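# Stand the cat litter pouch upright with its clip attached

## Task

Set the cat litter pouch upright near the centre of the table, one of its wide faces turned toward the robot arms, away from both the pan and the scoop. The clip must be on the pouch and holding it tightly, and the pan must not be tipped over when you finish. You must end the task yourself by calling finished_scene.

## Robot and tools

Robot: two arms, left_arm and right_arm, each ending in a two-finger parallel gripper. Calibrated bases in the scene frame: left_arm at (-0.020, +0.243, 0) m with quat_wxyz (+1.000, 0, 0, 0); right_arm at (+0.045, -0.336, 0) m with quat_wxyz (+1.000, 0, 0, +0.012).

Scene frame: origin at table-top height, halfway between the nominal arm bases. +x points away from the robot over the table, +z points up, +y is the left_arm side. Arm names do not match image left and right. Each gripper's fingers point along its own +z and close along its own y. end_effector_position is the midpoint between the finger pads, roughly 1 cm short of the fingertips. Printed hand positions can be slightly wrong, more so far from the base.

The 16-number row. Every row and every move target is one flat list of 16 numbers covering both arms, even when only one moves: left_arm x, y, z, qw, qx, qy, qz, opening, then right_arm in the same order. x, y, z are an absolute target position in metres in the scene frame. The quaternion is an absolute orientation, w first. Together they form a pose, not an offset. opening runs from -1 (closed) to +1 (fully open, 0.094 m). To keep an arm still, repeat its last reported pose and its current opening in every row. A 0 in the opening slot is an actual command, not a way to leave it unchanged. To hold an orientation steady, reuse the same quaternion you sent before rather than the drifted reported one.

execute_actions(actions, cameras): actions is a list of actions. Each action is a table of up to 15 rows, one per 1/30 s step. If the table is short, its last row is held until 15 steps are done. Any target more than 0.6 m from that gripper's current position, along any of the gripper's axes, gets the action refused for both arms. An empty list just returns state and images. cameras picks images: omitted, null or ["all"] gives all; [] gives none. Names are cam_high and cam_low, both 896x504.

move(target, speed, blend, opening_speed, blocking, cameras): drives each gripper in a straight line from its "Hand target" to the pose in target. target is one 16-number row, or a list of up to 15 such rows that differ only in pose, to be passed through in sequence. This tool has no 0.6 m rule. speed: path top speed in m/s, 0.002 to 0.5, default 0.25, with rotation capped at twice that value in rad/s; one value or one per target. blend: corner rounding in metres for lists, default 0 (stop at each point). opening_speed: rate of the finger command per second on the -1..+1 scale, at least 0.2; if omitted, the opening is sent at once. blocking=false returns after about 0.5 s while the move continues; execute_actions is refused until the move has ended, so use wait or stop first. A new move replaces a running one. Paths do not avoid obstacles or the other arm, and faster moves stray more and hit harder. The "move:" line reports the ending (done, off_target, moving, held, fault) and limits (paced = command clipped, held = steps withheld). Arms not named in the ending are done, meaning within 10 mm and 2 degrees. Neither done nor off_target tells you whether there is contact.

wait(seconds, cameras): 0 to 10 s with arms holding their commands; a running move continues and the wait ends early when the move does. stop(): brakes a running move; fingers keep going unless opening_speed was used. zoom_image(camera, region): enlarges [x0, y0, x1, y1] pixels of cam_high or cam_low, at most 504x504. read_manual(section): licence texts only. finished_scene(scene): ends the scene for good; pass this scene's number, 1.

Controller behaviour: each control step clips the command to within 100 mm and 20 degrees of the measured pose, so one action may fall short. Continue from the "Hand target" line next time. Friction can leave a gripper about 1 cm off the commanded pose without any contact. "Tool commands" shows current gripper commands. "pose unreachable" means the clearance check blocked that arm. That check does not stop the grippers or wrist cameras from colliding with each other.

Gripping: grip_measured uses the same -1..+1 scale and reads a little wide when empty. Fingers go to the commanded value. Commanding slightly below the touch reading gives a light grip. Commanding about 0.11 below it gives full force, roughly 50-62 N per pad. Soft items squash further the lower you command. To release, command well above grip_measured.

Joint torques are listed in joint order, include gravity, carry offsets and noise, and joints 1-3 wrap sign at ±28 N m. Motor heat builds up when holding loads, reaching far out, or pushing at unreachable poses. MOTOR HOT appears at 75 °C. At 90 °C the arm folds and goes idle, and at 100 °C it collapses. Keep holds short.

Avoid: dropping the pouch or clip, letting anything fall off the table, slamming or pushing hard, the arms striking each other, and tipping the pan. Objects may occasionally get nudged by outside disturbances, so check images before finishing.

Each tool is called after "Emit:" as a command line: name --argument value for each argument, lists and objects as JSON in quotes; but a table of rows of numbers goes row by row, as --pt "numbers of a row", without its own name.

## Session

I'll start by looking at the scene.

Emit:
execute_actions --actions '[]'

Scene clock: 0.00 s.
left_arm: end_effector_position=(+0.1670, +0.4592, +0.1695) grip_measured=+1.000 end_effector_quat_wxyz=(-0.234, +0.685, -0.486, -0.490) | right_arm: end_effector_position=(+0.1396, -0.1550, +0.1164) grip_measured=+1.000 end_effector_quat_wxyz=(+0.373, -0.231, +0.889, +0.133)
Joint positions: left_arm=[0.27 1.752 1.216 -1.516 -1.089 -1.931 0.094] | right_arm=[1.654 0.743 0.521 -0.887 0.697 1 0.094]
Joint velocities: left_arm=[-0.007 -0.017 0.012 0.022 -0.037 -0.066 0] | right_arm=[0.007 -0.022 -0.007 0.022 0.007 0.007 0]
Joint torques (N m): no reading
Motor temperatures (°C): left_arm=[30 33 35 31 29 30 28] | right_arm=[27 36 33 30 26 27 28]
Heat: left arm: 35 °C; right arm: 36 °C.
Hand target: left_arm +0.1682, +0.4608, +0.1738; -0.242, +0.684, -0.483, -0.490 | right_arm +0.1417, -0.1559, +0.1200; +0.380, -0.228, +0.887, +0.132
Tool commands: left_gripper/opening=+1.0 right_gripper/opening=+1.0

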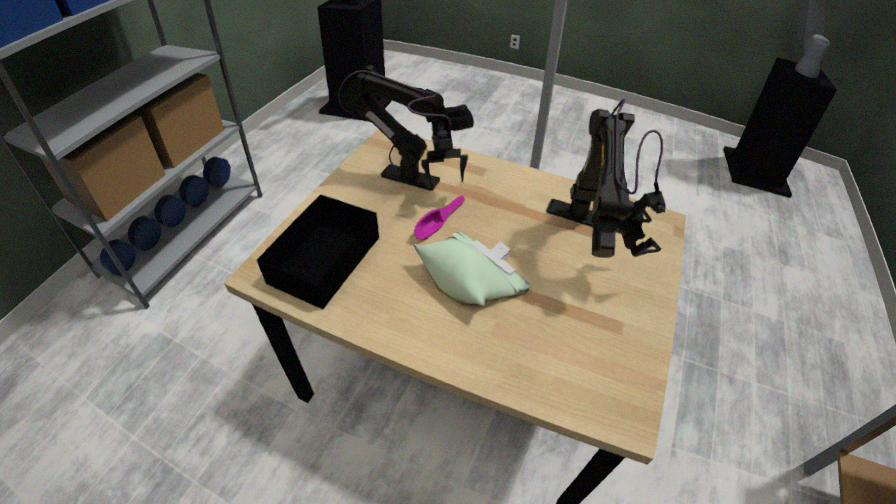

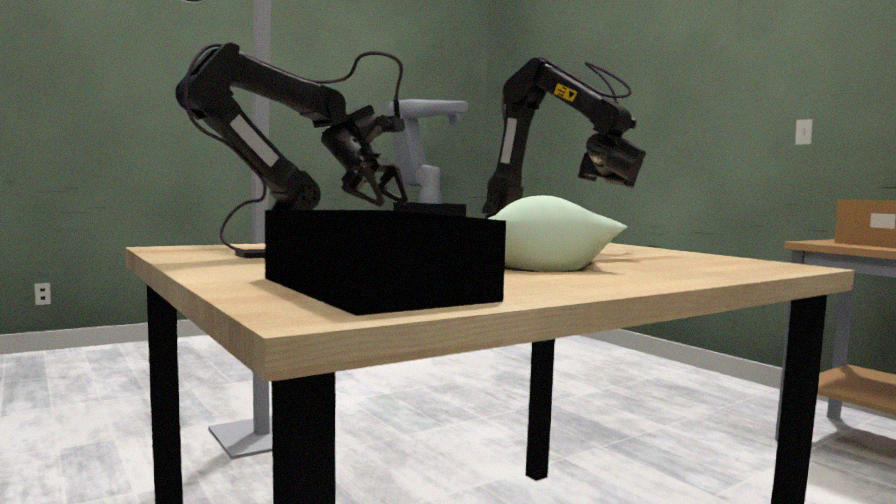

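Emit:
zoom_image --camera "cam_high" --region '[230, 130, 700, 470]'

Emit:
zoom_image --camera "cam_high" --region '[390, 180, 560, 320]'

Emit:
zoom_image --camera "cam_low" --region '[240, 160, 660, 320]'

Scaled by 1.072.

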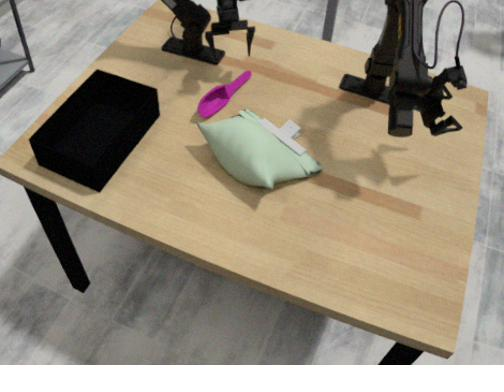

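Scaled by 2.965.

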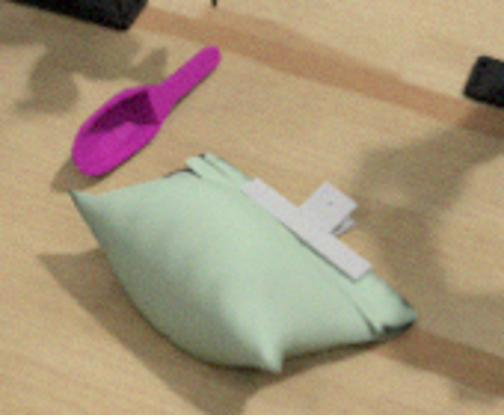

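Scaled by 1.200.

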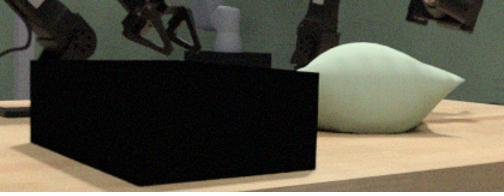

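Emit:
zoom_image --camera "cam_high" --region '[405, 220, 485, 310]'

Emit:
zoom_image --camera "cam_high" --region '[450, 220, 540, 310]'

Emit:
zoom_image --camera "cam_low" --region '[470, 180, 650, 290]'

Scaled by 5.600.

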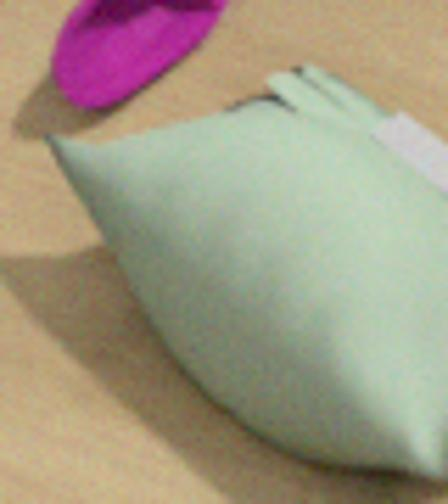

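Scaled by 5.600.

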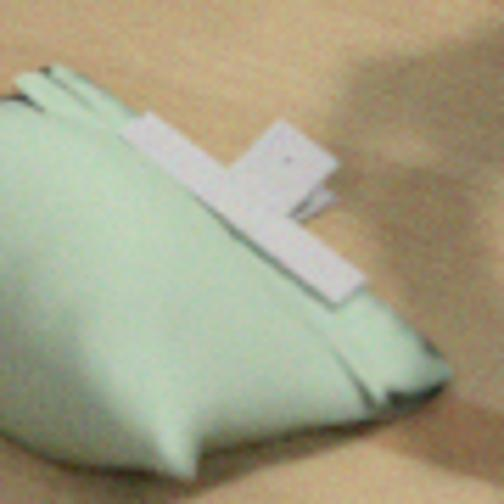

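Scaled by 2.800.

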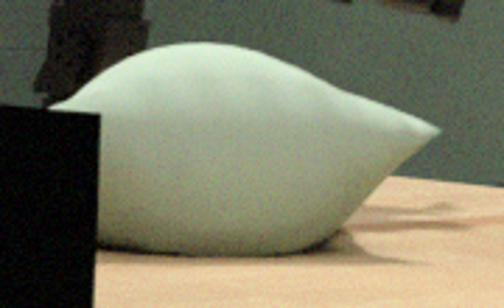

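Emit:
zoom_image --camera "cam_high" --region '[330, 60, 490, 220]'

Emit:
zoom_image --camera "cam_high" --region '[530, 90, 700, 280]'

Scaled by 3.150.

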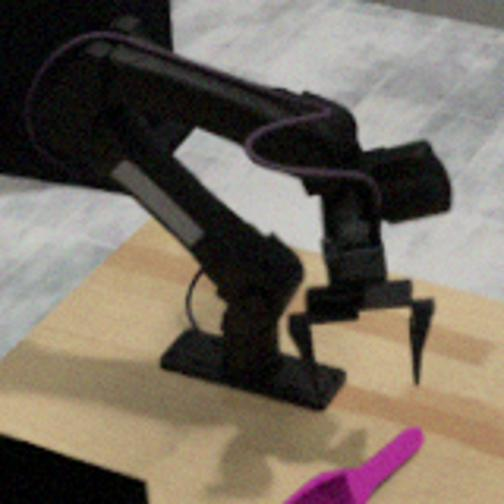

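Scaled by 2.653.

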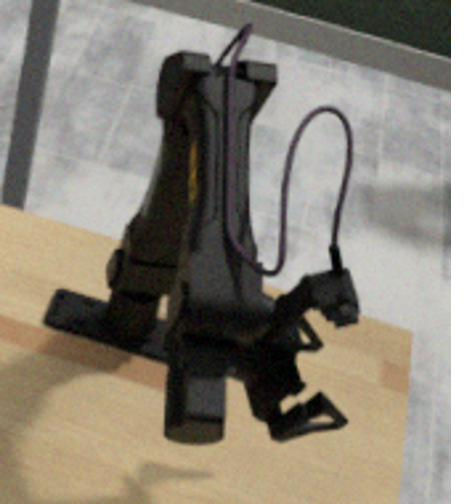

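Emit:
zoom_image --camera "cam_high" --region '[200, 230, 320, 330]'

Emit:
zoom_image --camera "cam_high" --region '[600, 400, 700, 500]'

Emit:
zoom_image --camera "cam_high" --region '[340, 110, 440, 210]'

Emit:
zoom_image --camera "cam_high" --region '[620, 170, 720, 270]'

Scaled by 4.200.

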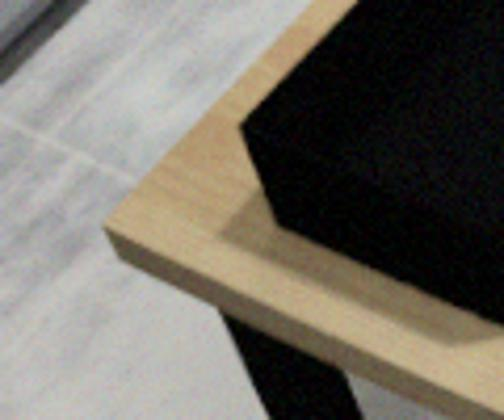

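Scaled by 5.040.

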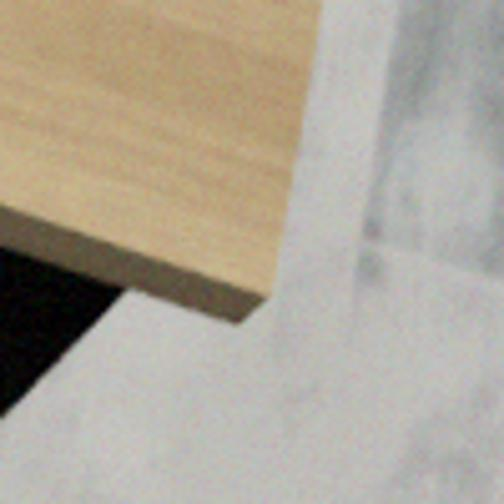

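Scaled by 5.040.

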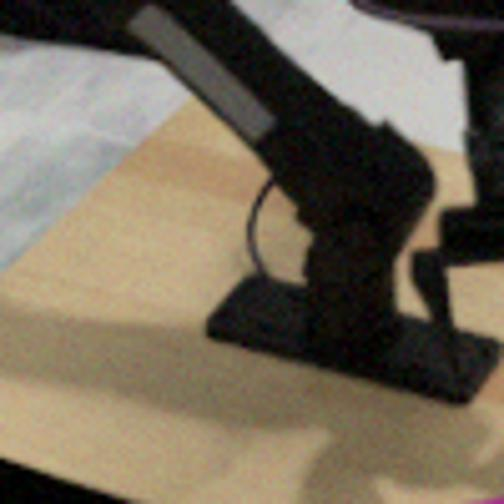

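Scaled by 5.040.

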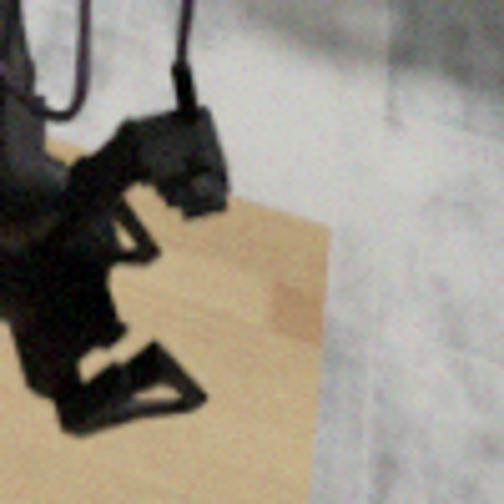

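Emit:
move --target '[0.22, 0.28, 0.2, 0, 0, 1, 0, -1, 0.22, -0.28, 0.2, 0, 0, 1, 0, -1]' --speed 0.4

Scene clock: 6.90 s.
left_arm: end_effector_position=(+0.2156, +0.2781, +0.1959) grip_measured=-0.995 end_effector_quat_wxyz=(+0.004, -0.001, +1.000, +0.003) | right_arm: end_effector_position=(+0.2218, -0.2815, +0.1918) grip_measured=-0.992 end_effector_quat_wxyz=(+0.038, +0.003, +0.999, +0.009)
Joint positions: left_arm=[0.142 1.465 1.478 -1.576 -0.006 0.14 0] | right_arm=[0.275 1.202 1.262 -1.552 0.006 0.304 0]
Joint velocities: left_arm=[0.007 0.007 0.007 0.037 -0.051 -0.037 0] | right_arm=[0.002 -0.002 0.007 -0.066 -0.022 -0.007 0]
Joint torques (N m): left_arm=[0.44 -3.77 8.31 0.35 0.1 0.05] | right_arm=[-0.81 -2.51 8.25 0.26 -0.09 -0.09]
Motor temperatures (°C): left_arm=[30 34 36 31 29 30 28] | right_arm=[27 36 35 30 26 27 28]
Heat: left arm: 36 °C; right arm: 36 °C.
Hand target: left_arm +0.2184, +0.2784, +0.2005; +0.008, -0.001, +1.000, -0.001 | right_arm +0.2245, -0.2812, +0.1992; +0.048, +0.003, +0.999, +0.013
Off the commanded pose: left_arm 0.006 m, 1 deg | right_arm 0.009 m, 5 deg.
joint sent to its limit (left arm) — joint 4 (wrist pitch), lower limit. The joint targets still meet the commanded pose.
joint sent to its limit (right arm) — joint 4 (wrist pitch), lower limit. The joint targets are off in position and orientation.
move: off_target (right_arm)

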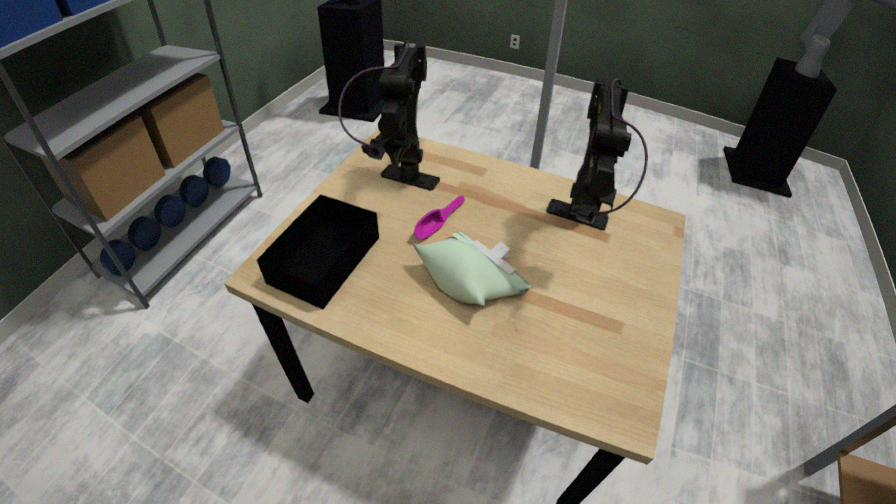

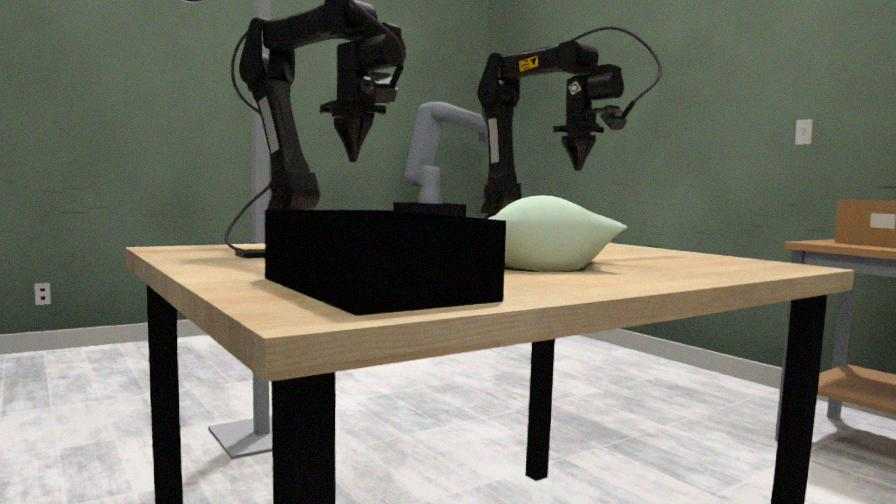

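Emit:
zoom_image --camera "cam_high" --region '[330, 30, 490, 200]'

Emit:
zoom_image --camera "cam_high" --region '[530, 70, 690, 240]'

Scaled by 2.965.

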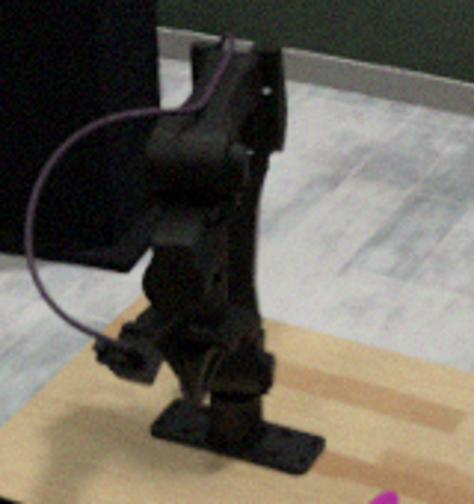

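Scaled by 2.965.

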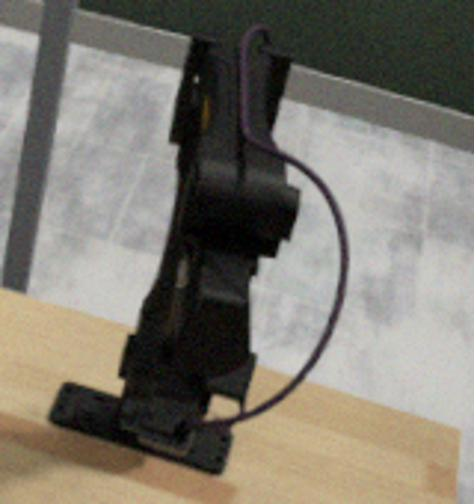

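Emit:
zoom_image --camera "cam_low" --region '[310, 90, 430, 180]'

Emit:
zoom_image --camera "cam_low" --region '[530, 90, 650, 190]'

Scaled by 4.200.

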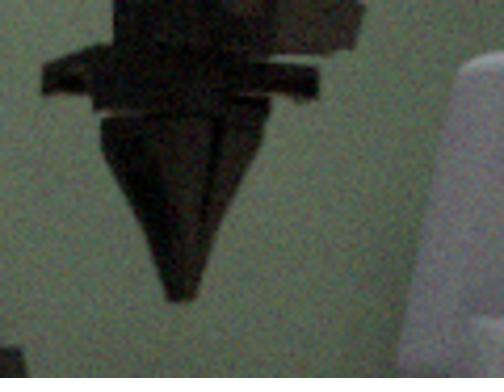

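Scaled by 4.200.

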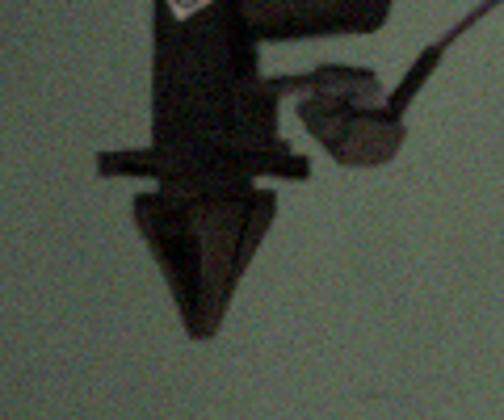

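Emit:
move --target '[0.38, 0.35, 0.05, 0, -0.7071, 0.7071, 0, -1, 0.36, -0.18, 0.24, 0, 0.7071, 0.7071, 0, -1]' --speed 0.4

Scene clock: 10.43 s.
left_arm: end_effector_position=(+0.3726, +0.3437, +0.0489) grip_measured=-0.995 end_effector_quat_wxyz=(+0.006, +0.704, -0.711, +0.000) | right_arm: end_effector_position=(+0.3578, -0.1847, +0.2366) grip_measured=-0.992 end_effector_quat_wxyz=(+0.031, +0.703, +0.705, +0.092)
Joint positions: left_arm=[0.253 2.129 1.709 -1.161 0.007 -1.308 0] | right_arm=[0.422 1.758 1.935 -1.554 -0.003 2.014 0]
Joint velocities: left_arm=[-0.022 -0.012 -0.017 0.081 0.007 0.022 0.001] | right_arm=[0.002 -0.022 0.012 -0.007 -0.066 -0.007 0]
Joint torques (N m): left_arm=[0.36 -9.02 8.42 0.51 -0.04 -0.02] | right_arm=[0.23 -6.19 8.1 0.45 -0.02 -0.03]
Motor temperatures (°C): left_arm=[30 34 37 31 29 30 28] | right_arm=[27 36 35 30 26 27 28]
Heat: left arm: 37 °C; right arm: 36 °C.
Hand target: left_arm +0.3791, +0.3480, +0.0481; +0.000, +0.707, -0.707, +0.002 | right_arm +0.3606, -0.1818, +0.2389; +0.032, +0.703, +0.704, +0.094
Off the commanded pose: left_arm 0.010 m, 1 deg | right_arm 0.006 m, 11 deg.
joint sent to its limit (right arm) — joint 4 (wrist pitch), lower limit. The joint targets are off in orientation, not in position.
move: off_target (right_arm)

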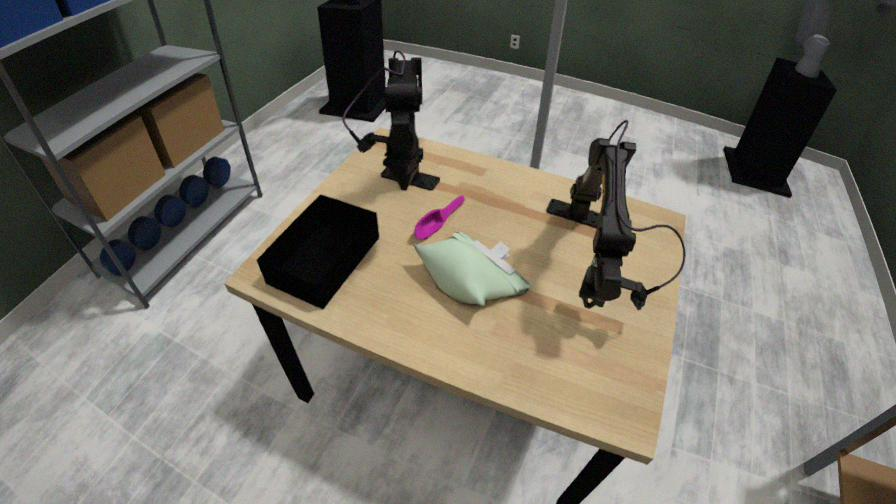

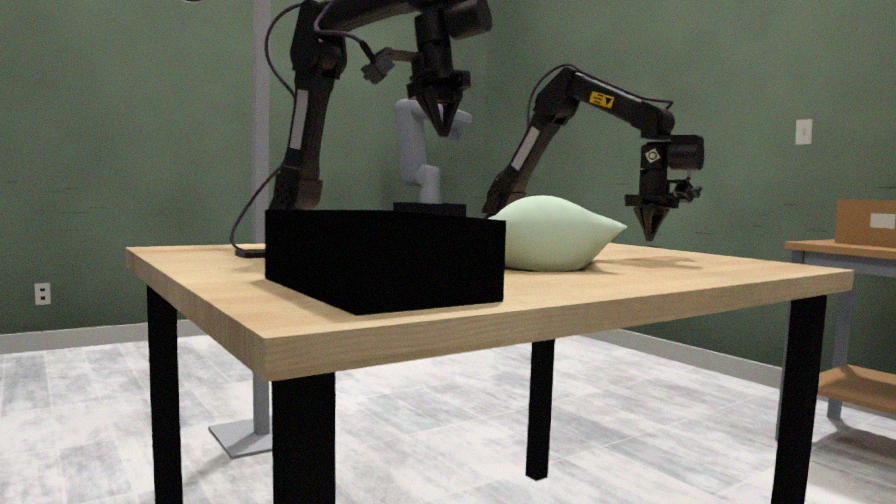

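Emit:
zoom_image --camera "cam_high" --region '[340, 100, 460, 220]'

Emit:
zoom_image --camera "cam_high" --region '[550, 220, 680, 340]'

Emit:
zoom_image --camera "cam_low" --region '[380, 40, 500, 160]'

Emit:
zoom_image --camera "cam_low" --region '[600, 150, 720, 270]'

Scaled by 4.200.

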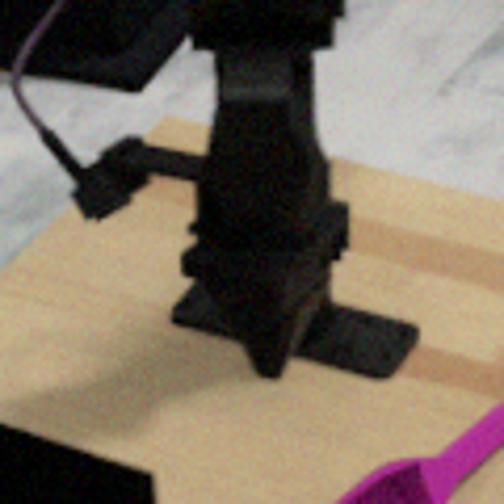

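Scaled by 3.877.

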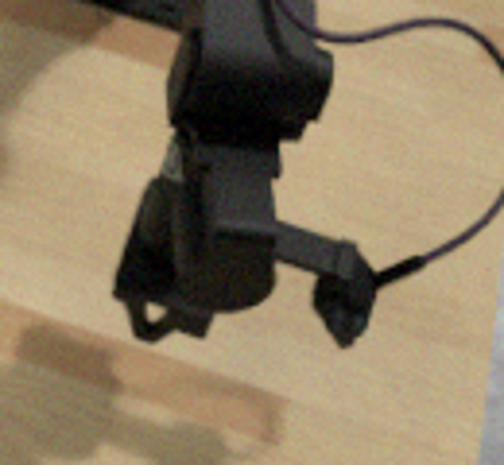

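Scaled by 4.200.

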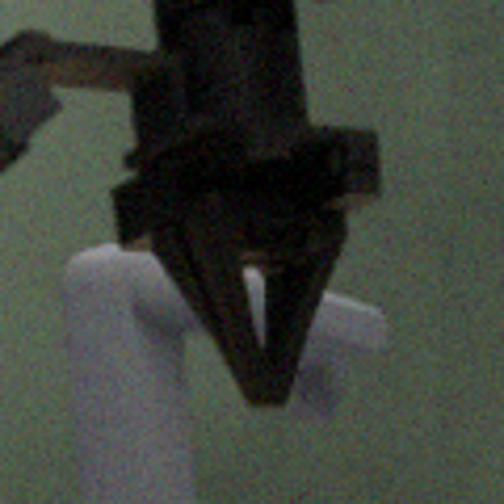

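Scaled by 4.200.

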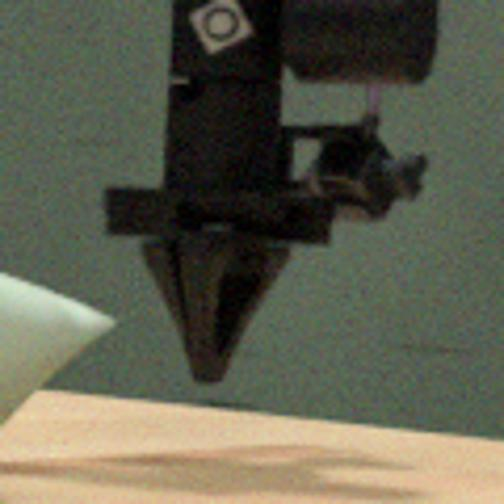

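Emit:
move --target '[0.5, 0.3, 0.03, 0.3827, 0, 0.9239, 0, -1, 0.45, -0.10, 0.2, 0.3827, 0, 0.9239, 0, -1]' --speed 0.4

Scene clock: 14.27 s.
left_arm: end_effector_position=(+0.5034, +0.2995, +0.0391) grip_measured=-0.995 end_effector_quat_wxyz=(+0.390, +0.005, +0.921, -0.001) | right_arm: end_effector_position=(+0.4537, -0.0977, +0.1943) grip_measured=-0.992 end_effector_quat_wxyz=(+0.373, -0.003, +0.928, +0.001)
Joint positions: left_arm=[0.143 2.044 1.209 0.06 0.11 0.108 0] | right_arm=[0.668 1.789 1.561 -0.704 0.455 0.533 0]
Joint velocities: left_arm=[0.007 0.012 -0.017 -0.037 0.037 -0.022 -0.001] | right_arm=[0.002 -0.007 0.022 0.022 -0.007 0.037 0]
Joint torques (N m): left_arm=[0.35 -8.59 5.65 1.82 0.12 0.09] | right_arm=[-0.02 -11.14 5.24 1.28 0.31 -0.04]
Motor temperatures (°C): left_arm=[30 36 37 31 29 30 28] | right_arm=[27 37 35 30 26 27 28]
Heat: left arm: 37 °C; right arm: 37 °C.
Hand target: left_arm +0.4997, +0.2996, +0.0264; +0.381, +0.007, +0.924, -0.005 | right_arm +0.4507, -0.1009, +0.2003; +0.381, -0.003, +0.925, +0.001
Off the commanded pose: left_arm 0.010 m, 1 deg | right_arm 0.007 m, 1 deg.
move: done

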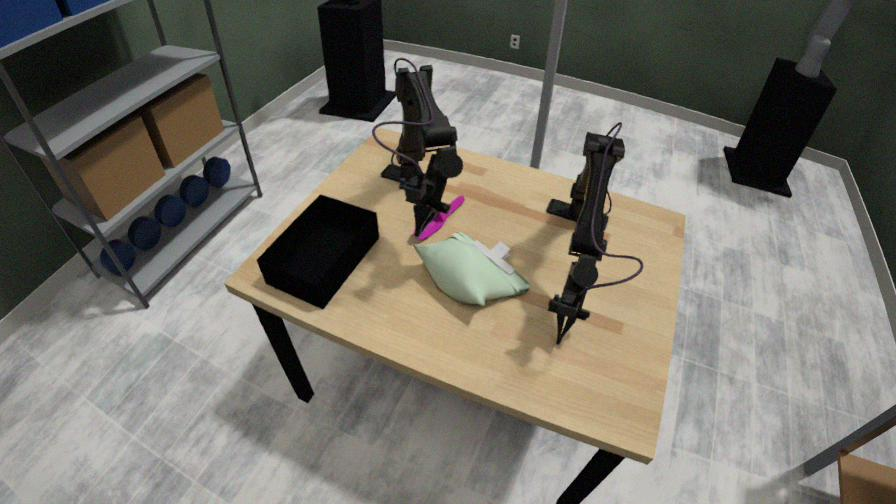

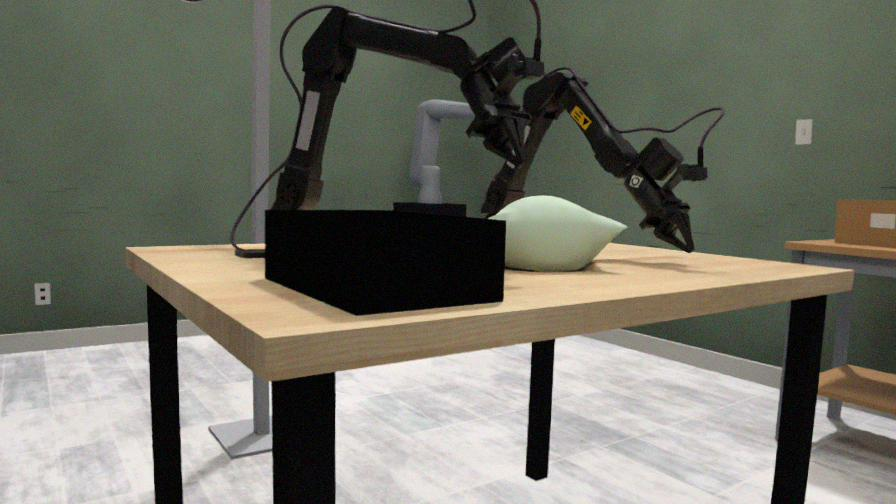

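Emit:
zoom_image --camera "cam_high" --region '[380, 150, 480, 250]'

Emit:
zoom_image --camera "cam_high" --region '[520, 260, 620, 360]'

Emit:
zoom_image --camera "cam_low" --region '[460, 80, 560, 180]'

Emit:
zoom_image --camera "cam_low" --region '[620, 170, 720, 270]'

Scaled by 5.040.

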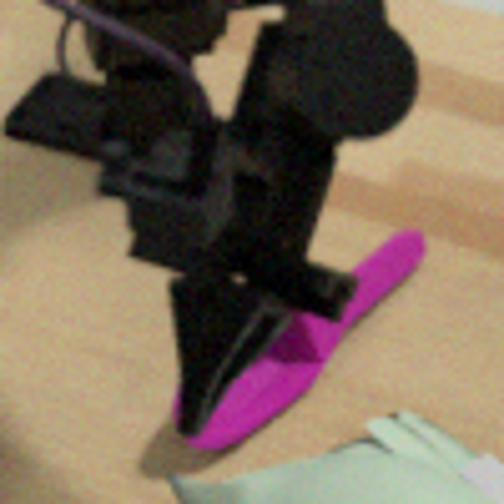

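Scaled by 5.040.

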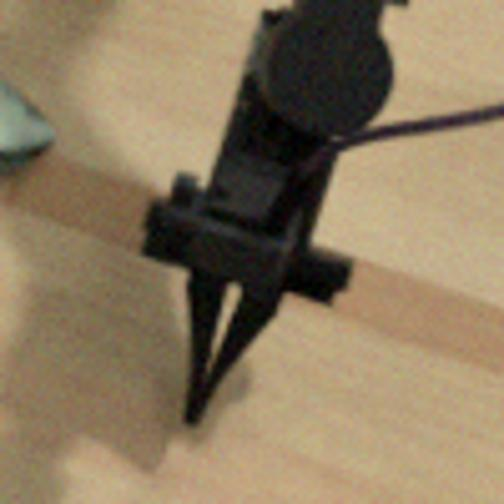

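Scaled by 5.040.

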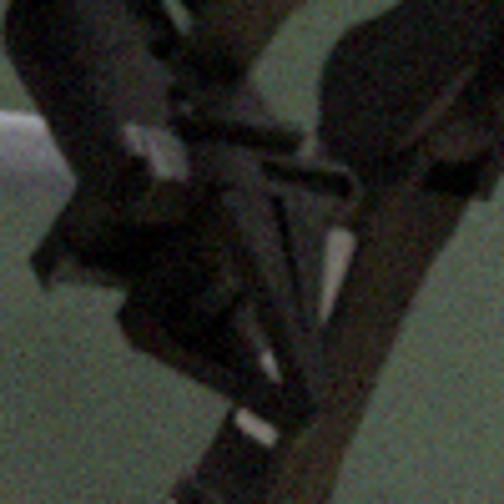

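Scaled by 5.040.

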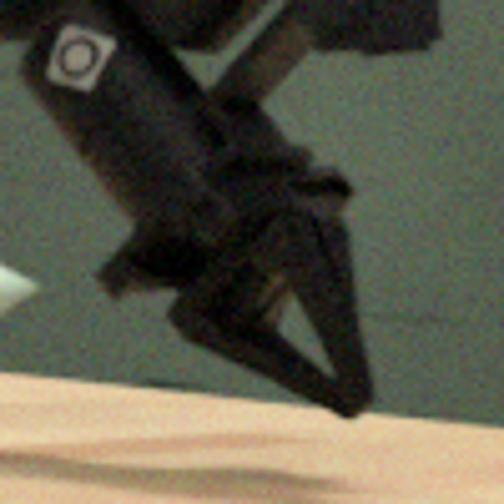

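Emit:
zoom_image --camera "cam_high" --region '[390, 330, 490, 430]'

Emit:
zoom_image --camera "cam_high" --region '[460, 120, 580, 220]'

Emit:
zoom_image --camera "cam_high" --region '[620, 280, 720, 380]'

Scaled by 5.040.

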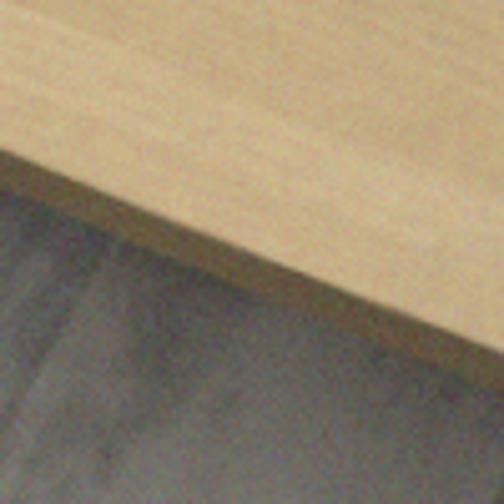

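Scaled by 4.200.

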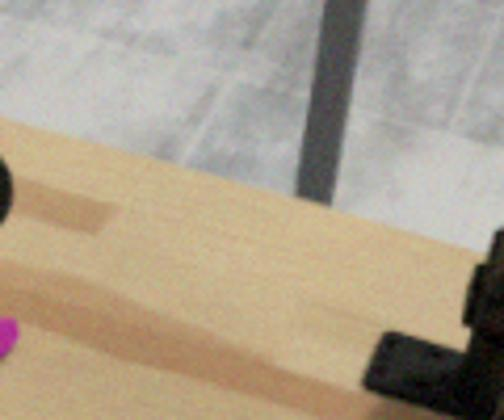

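Scaled by 5.040.

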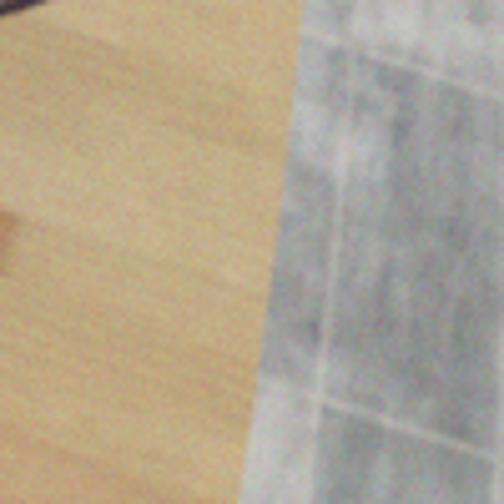

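Emit:
zoom_image --camera "cam_high" --region '[490, 235, 540, 300]'

Emit:
zoom_image --camera "cam_high" --region '[445, 225, 500, 280]'

Scaled by 7.754.

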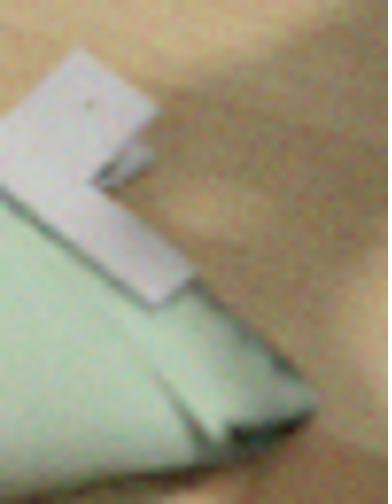

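Scaled by 9.164.

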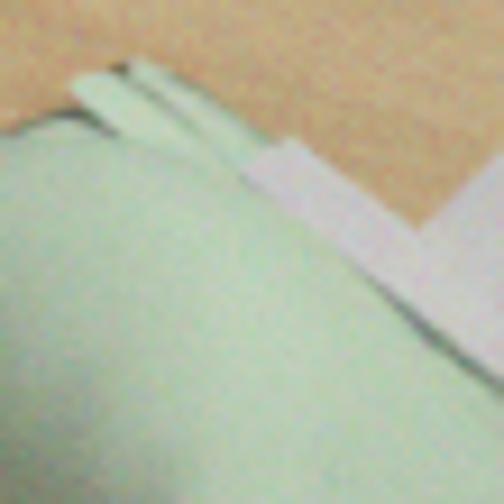

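Emit:
move --pt "0.40 0.33 0.16 0.3827 0 0.9239 0 0.064 0.30 -0.20 0.24 0.2588 0 0.9659 0 -1" --pt "0.27 0.20 0.16 0.2805 -0.4668 0.7188 -0.4319 0.064 0.20 -0.26 0.24 0.2588 0 0.9659 0 -1" --speed 0.3 --blend 0.03

Scene clock: 32.70 s.
left_arm: end_effector_position=(+0.2717, +0.2029, +0.1637) grip_measured=+0.063 end_effector_quat_wxyz=(+0.271, -0.470, +0.721, -0.431) | right_arm: end_effector_position=(+0.1981, -0.2502, +0.2446) grip_measured=-0.992 end_effector_quat_wxyz=(+0.257, +0.004, +0.966, +0.014)
Joint positions: left_arm=[0.164 0.833 0.491 -0.245 0.515 -1.27 0.05] | right_arm=[0.863 0.94 1.256 -1.519 0.377 0.823 0]
Joint velocities: left_arm=[-0.017 -0.027 0.007 0.022 -0.051 0.081 0.001] | right_arm=[-0.017 -0.007 -0.012 0.066 -0.007 0.007 -0.002]
Joint torques (N m): left_arm=[-0.59 -1.65 6.56 1.93 0.09 0.05] | right_arm=[0.73 -0.57 4.14 0.67 0.42 0.11]
Motor temperatures (°C): left_arm=[30 38 37 33 29 30 28] | right_arm=[27 44 35 32 26 27 28]
Heat: left arm: 38 °C; right arm: 44 °C.
Hand target: left_arm +0.2705, +0.2022, +0.1630; +0.277, -0.466, +0.721, -0.431 | right_arm +0.1959, -0.2562, +0.2402; +0.256, +0.002, +0.967, +0.000
Off the commanded pose: left_arm 0.005 m, 1 deg | right_arm 0.011 m, 2 deg.
move: off_target (right_arm)

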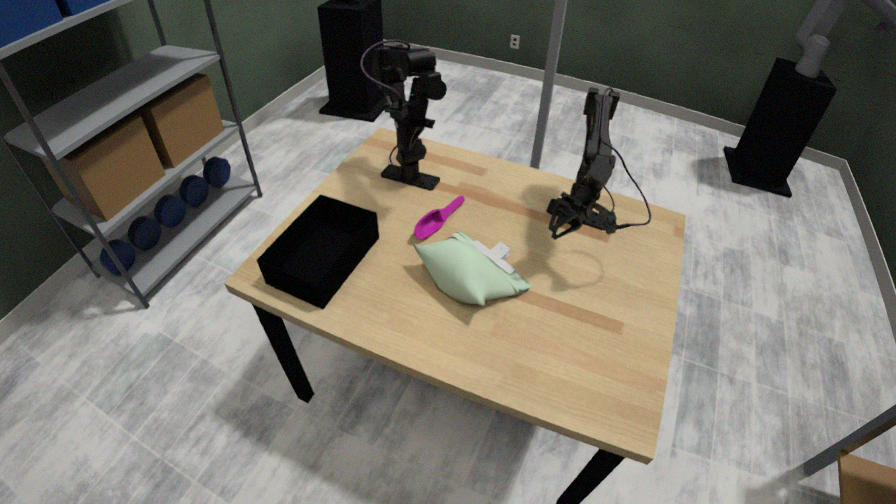

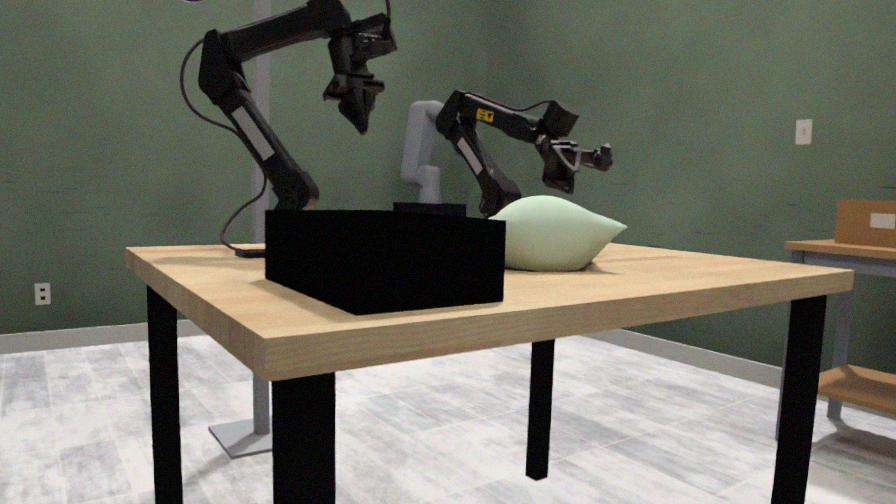

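Emit:
move --target '[0.293, 0.192, 0.078, 0.2805, -0.4668, 0.7188, -0.4319, 0.064, 0.20, -0.26, 0.24, 0.2588, 0, 0.9659, 0, -1]' --speed 0.15

Emit:
zoom_image --camera "cam_high" --region '[450, 190, 610, 310]'

Scene clock: 34.47 s.
left_arm: end_effector_position=(+0.2946, +0.1927, +0.0828) grip_measured=+0.063 end_effector_quat_wxyz=(+0.282, -0.465, +0.718, -0.435) | right_arm: end_effector_position=(+0.1994, -0.2569, +0.2428) grip_measured=-0.992 end_effector_quat_wxyz=(+0.257, -0.002, +0.966, +0.004)
Joint positions: left_arm=[0.079 1.161 0.236 0.388 0.438 -1.323 0.05] | right_arm=[0.83 0.93 1.245 -1.519 0.377 0.78 0]
Joint velocities: left_arm=[-0.002 0.002 0.017 0.022 -0.081 0.037 0] | right_arm=[-0.017 0.002 -0.017 -0.11 0.051 -0.007 -0.001]
Joint torques (N m): left_arm=[-0.51 -1.5 5.29 1.97 0.05 0] | right_arm=[-0.8 -0.8 3.93 0.91 0.25 -0.1]
Motor temperatures (°C): left_arm=[30 37 37 33 29 30 28] | right_arm=[27 43 34 32 26 27 28]
Heat: left arm: 37 °C; right arm: 43 °C.
Hand target: left_arm +0.2918, +0.1919, +0.0775; +0.281, -0.466, +0.720, -0.431 | right_arm +0.2000, -0.2600, +0.2401; +0.259, +0.000, +0.966, +0.000
Off the commanded pose: left_arm 0.005 m, 0 deg | right_arm 0.004 m, 1 deg.
move: done

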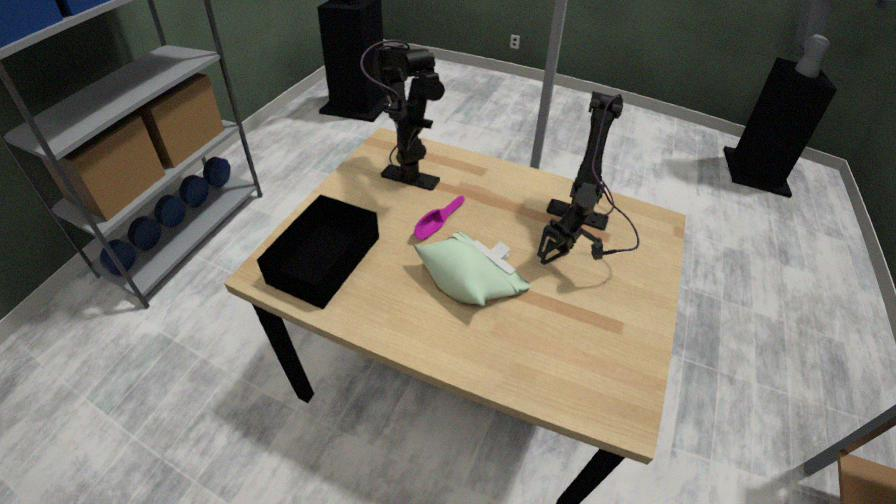

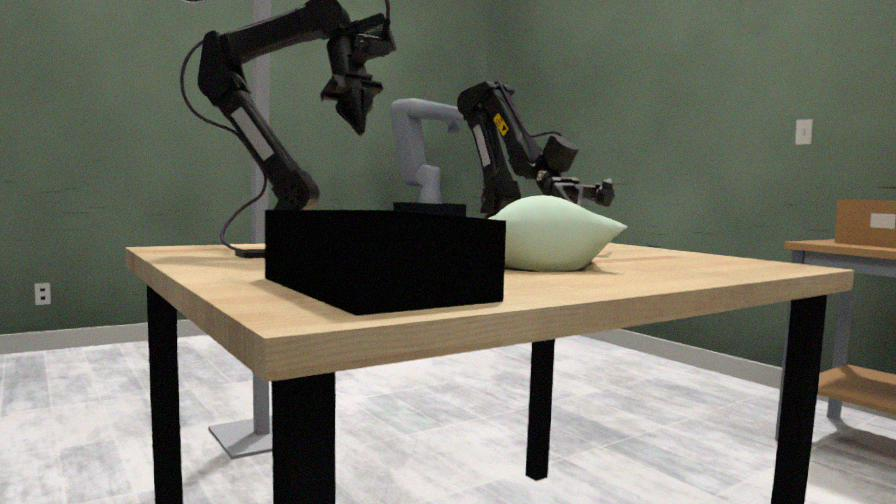

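Scaled by 3.150.

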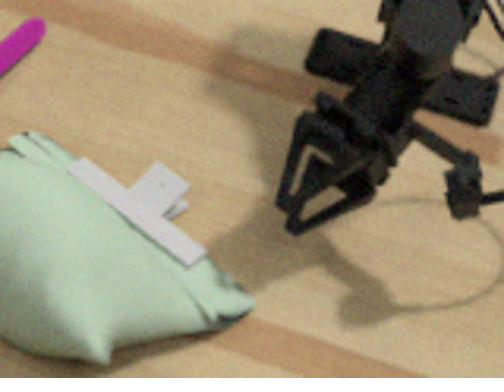

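Emit:
move --target '[0.303, 0.183, 0.032, 0.2805, -0.4668, 0.7188, -0.4319, 0.064, 0.20, -0.26, 0.24, 0.2588, 0, 0.9659, 0, -1]' --speed 0.1

Emit:
zoom_image --camera "cam_high" --region '[480, 210, 600, 310]'

Scene clock: 36.33 s.
left_arm: end_effector_position=(+0.3055, +0.1837, +0.0364) grip_measured=+0.063 end_effector_quat_wxyz=(+0.282, -0.465, +0.717, -0.435) | right_arm: end_effector_position=(+0.1994, -0.2569, +0.2428) grip_measured=-0.992 end_effector_quat_wxyz=(+0.257, -0.002, +0.966, +0.004)
Joint positions: left_arm=[0.025 1.548 0.171 0.855 0.392 -1.355 0.05] | right_arm=[0.83 0.93 1.245 -1.519 0.377 0.78 0]
Joint velocities: left_arm=[-0.017 -0.007 0.007 0.007 -0.022 0.022 0.001] | right_arm=[-0.002 -0.007 0.002 -0.022 -0.022 -0.007 0.001]
Joint torques (N m): left_arm=[-0.2 -2.88 3.56 2.02 0.01 0.02] | right_arm=[-0.69 -0.75 4 0.91 0.25 -0.08]
Motor temperatures (°C): left_arm=[30 37 37 34 29 30 28] | right_arm=[27 42 34 32 26 27 28]
Heat: left arm: 37 °C; right arm: 42 °C.
Hand target: left_arm +0.3022, +0.1831, +0.0319; +0.281, -0.467, +0.719, -0.431 | right_arm +0.1999, -0.2600, +0.2400; +0.259, +0.000, +0.966, +0.000
Off the commanded pose: left_arm 0.005 m, 1 deg | right_arm 0.004 m, 1 deg.
move: done

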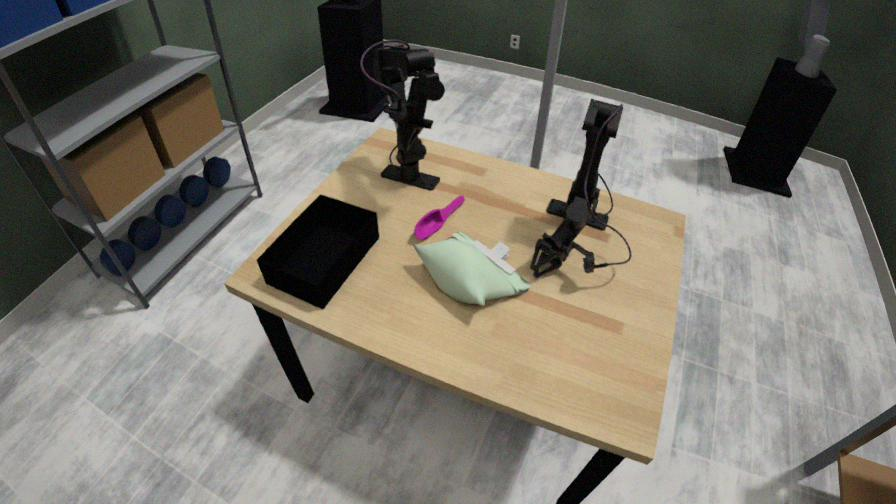

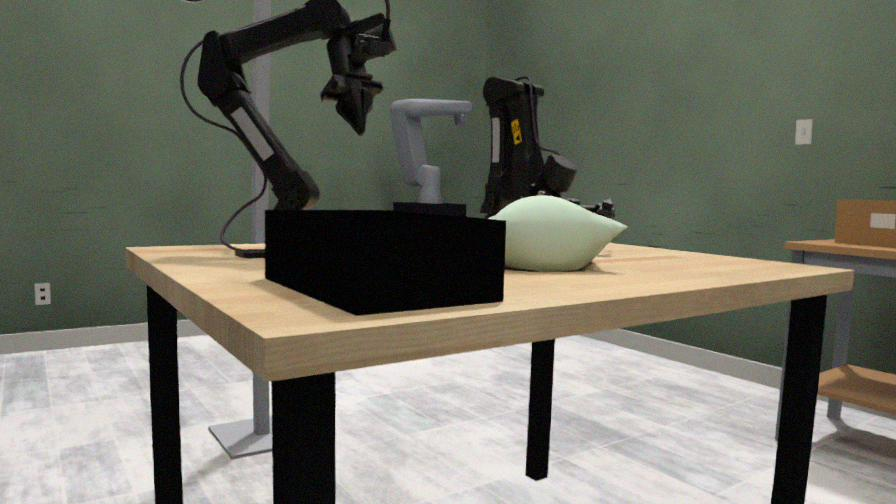

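Scaled by 4.200.

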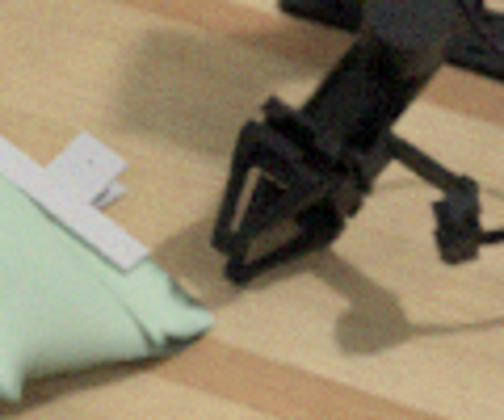

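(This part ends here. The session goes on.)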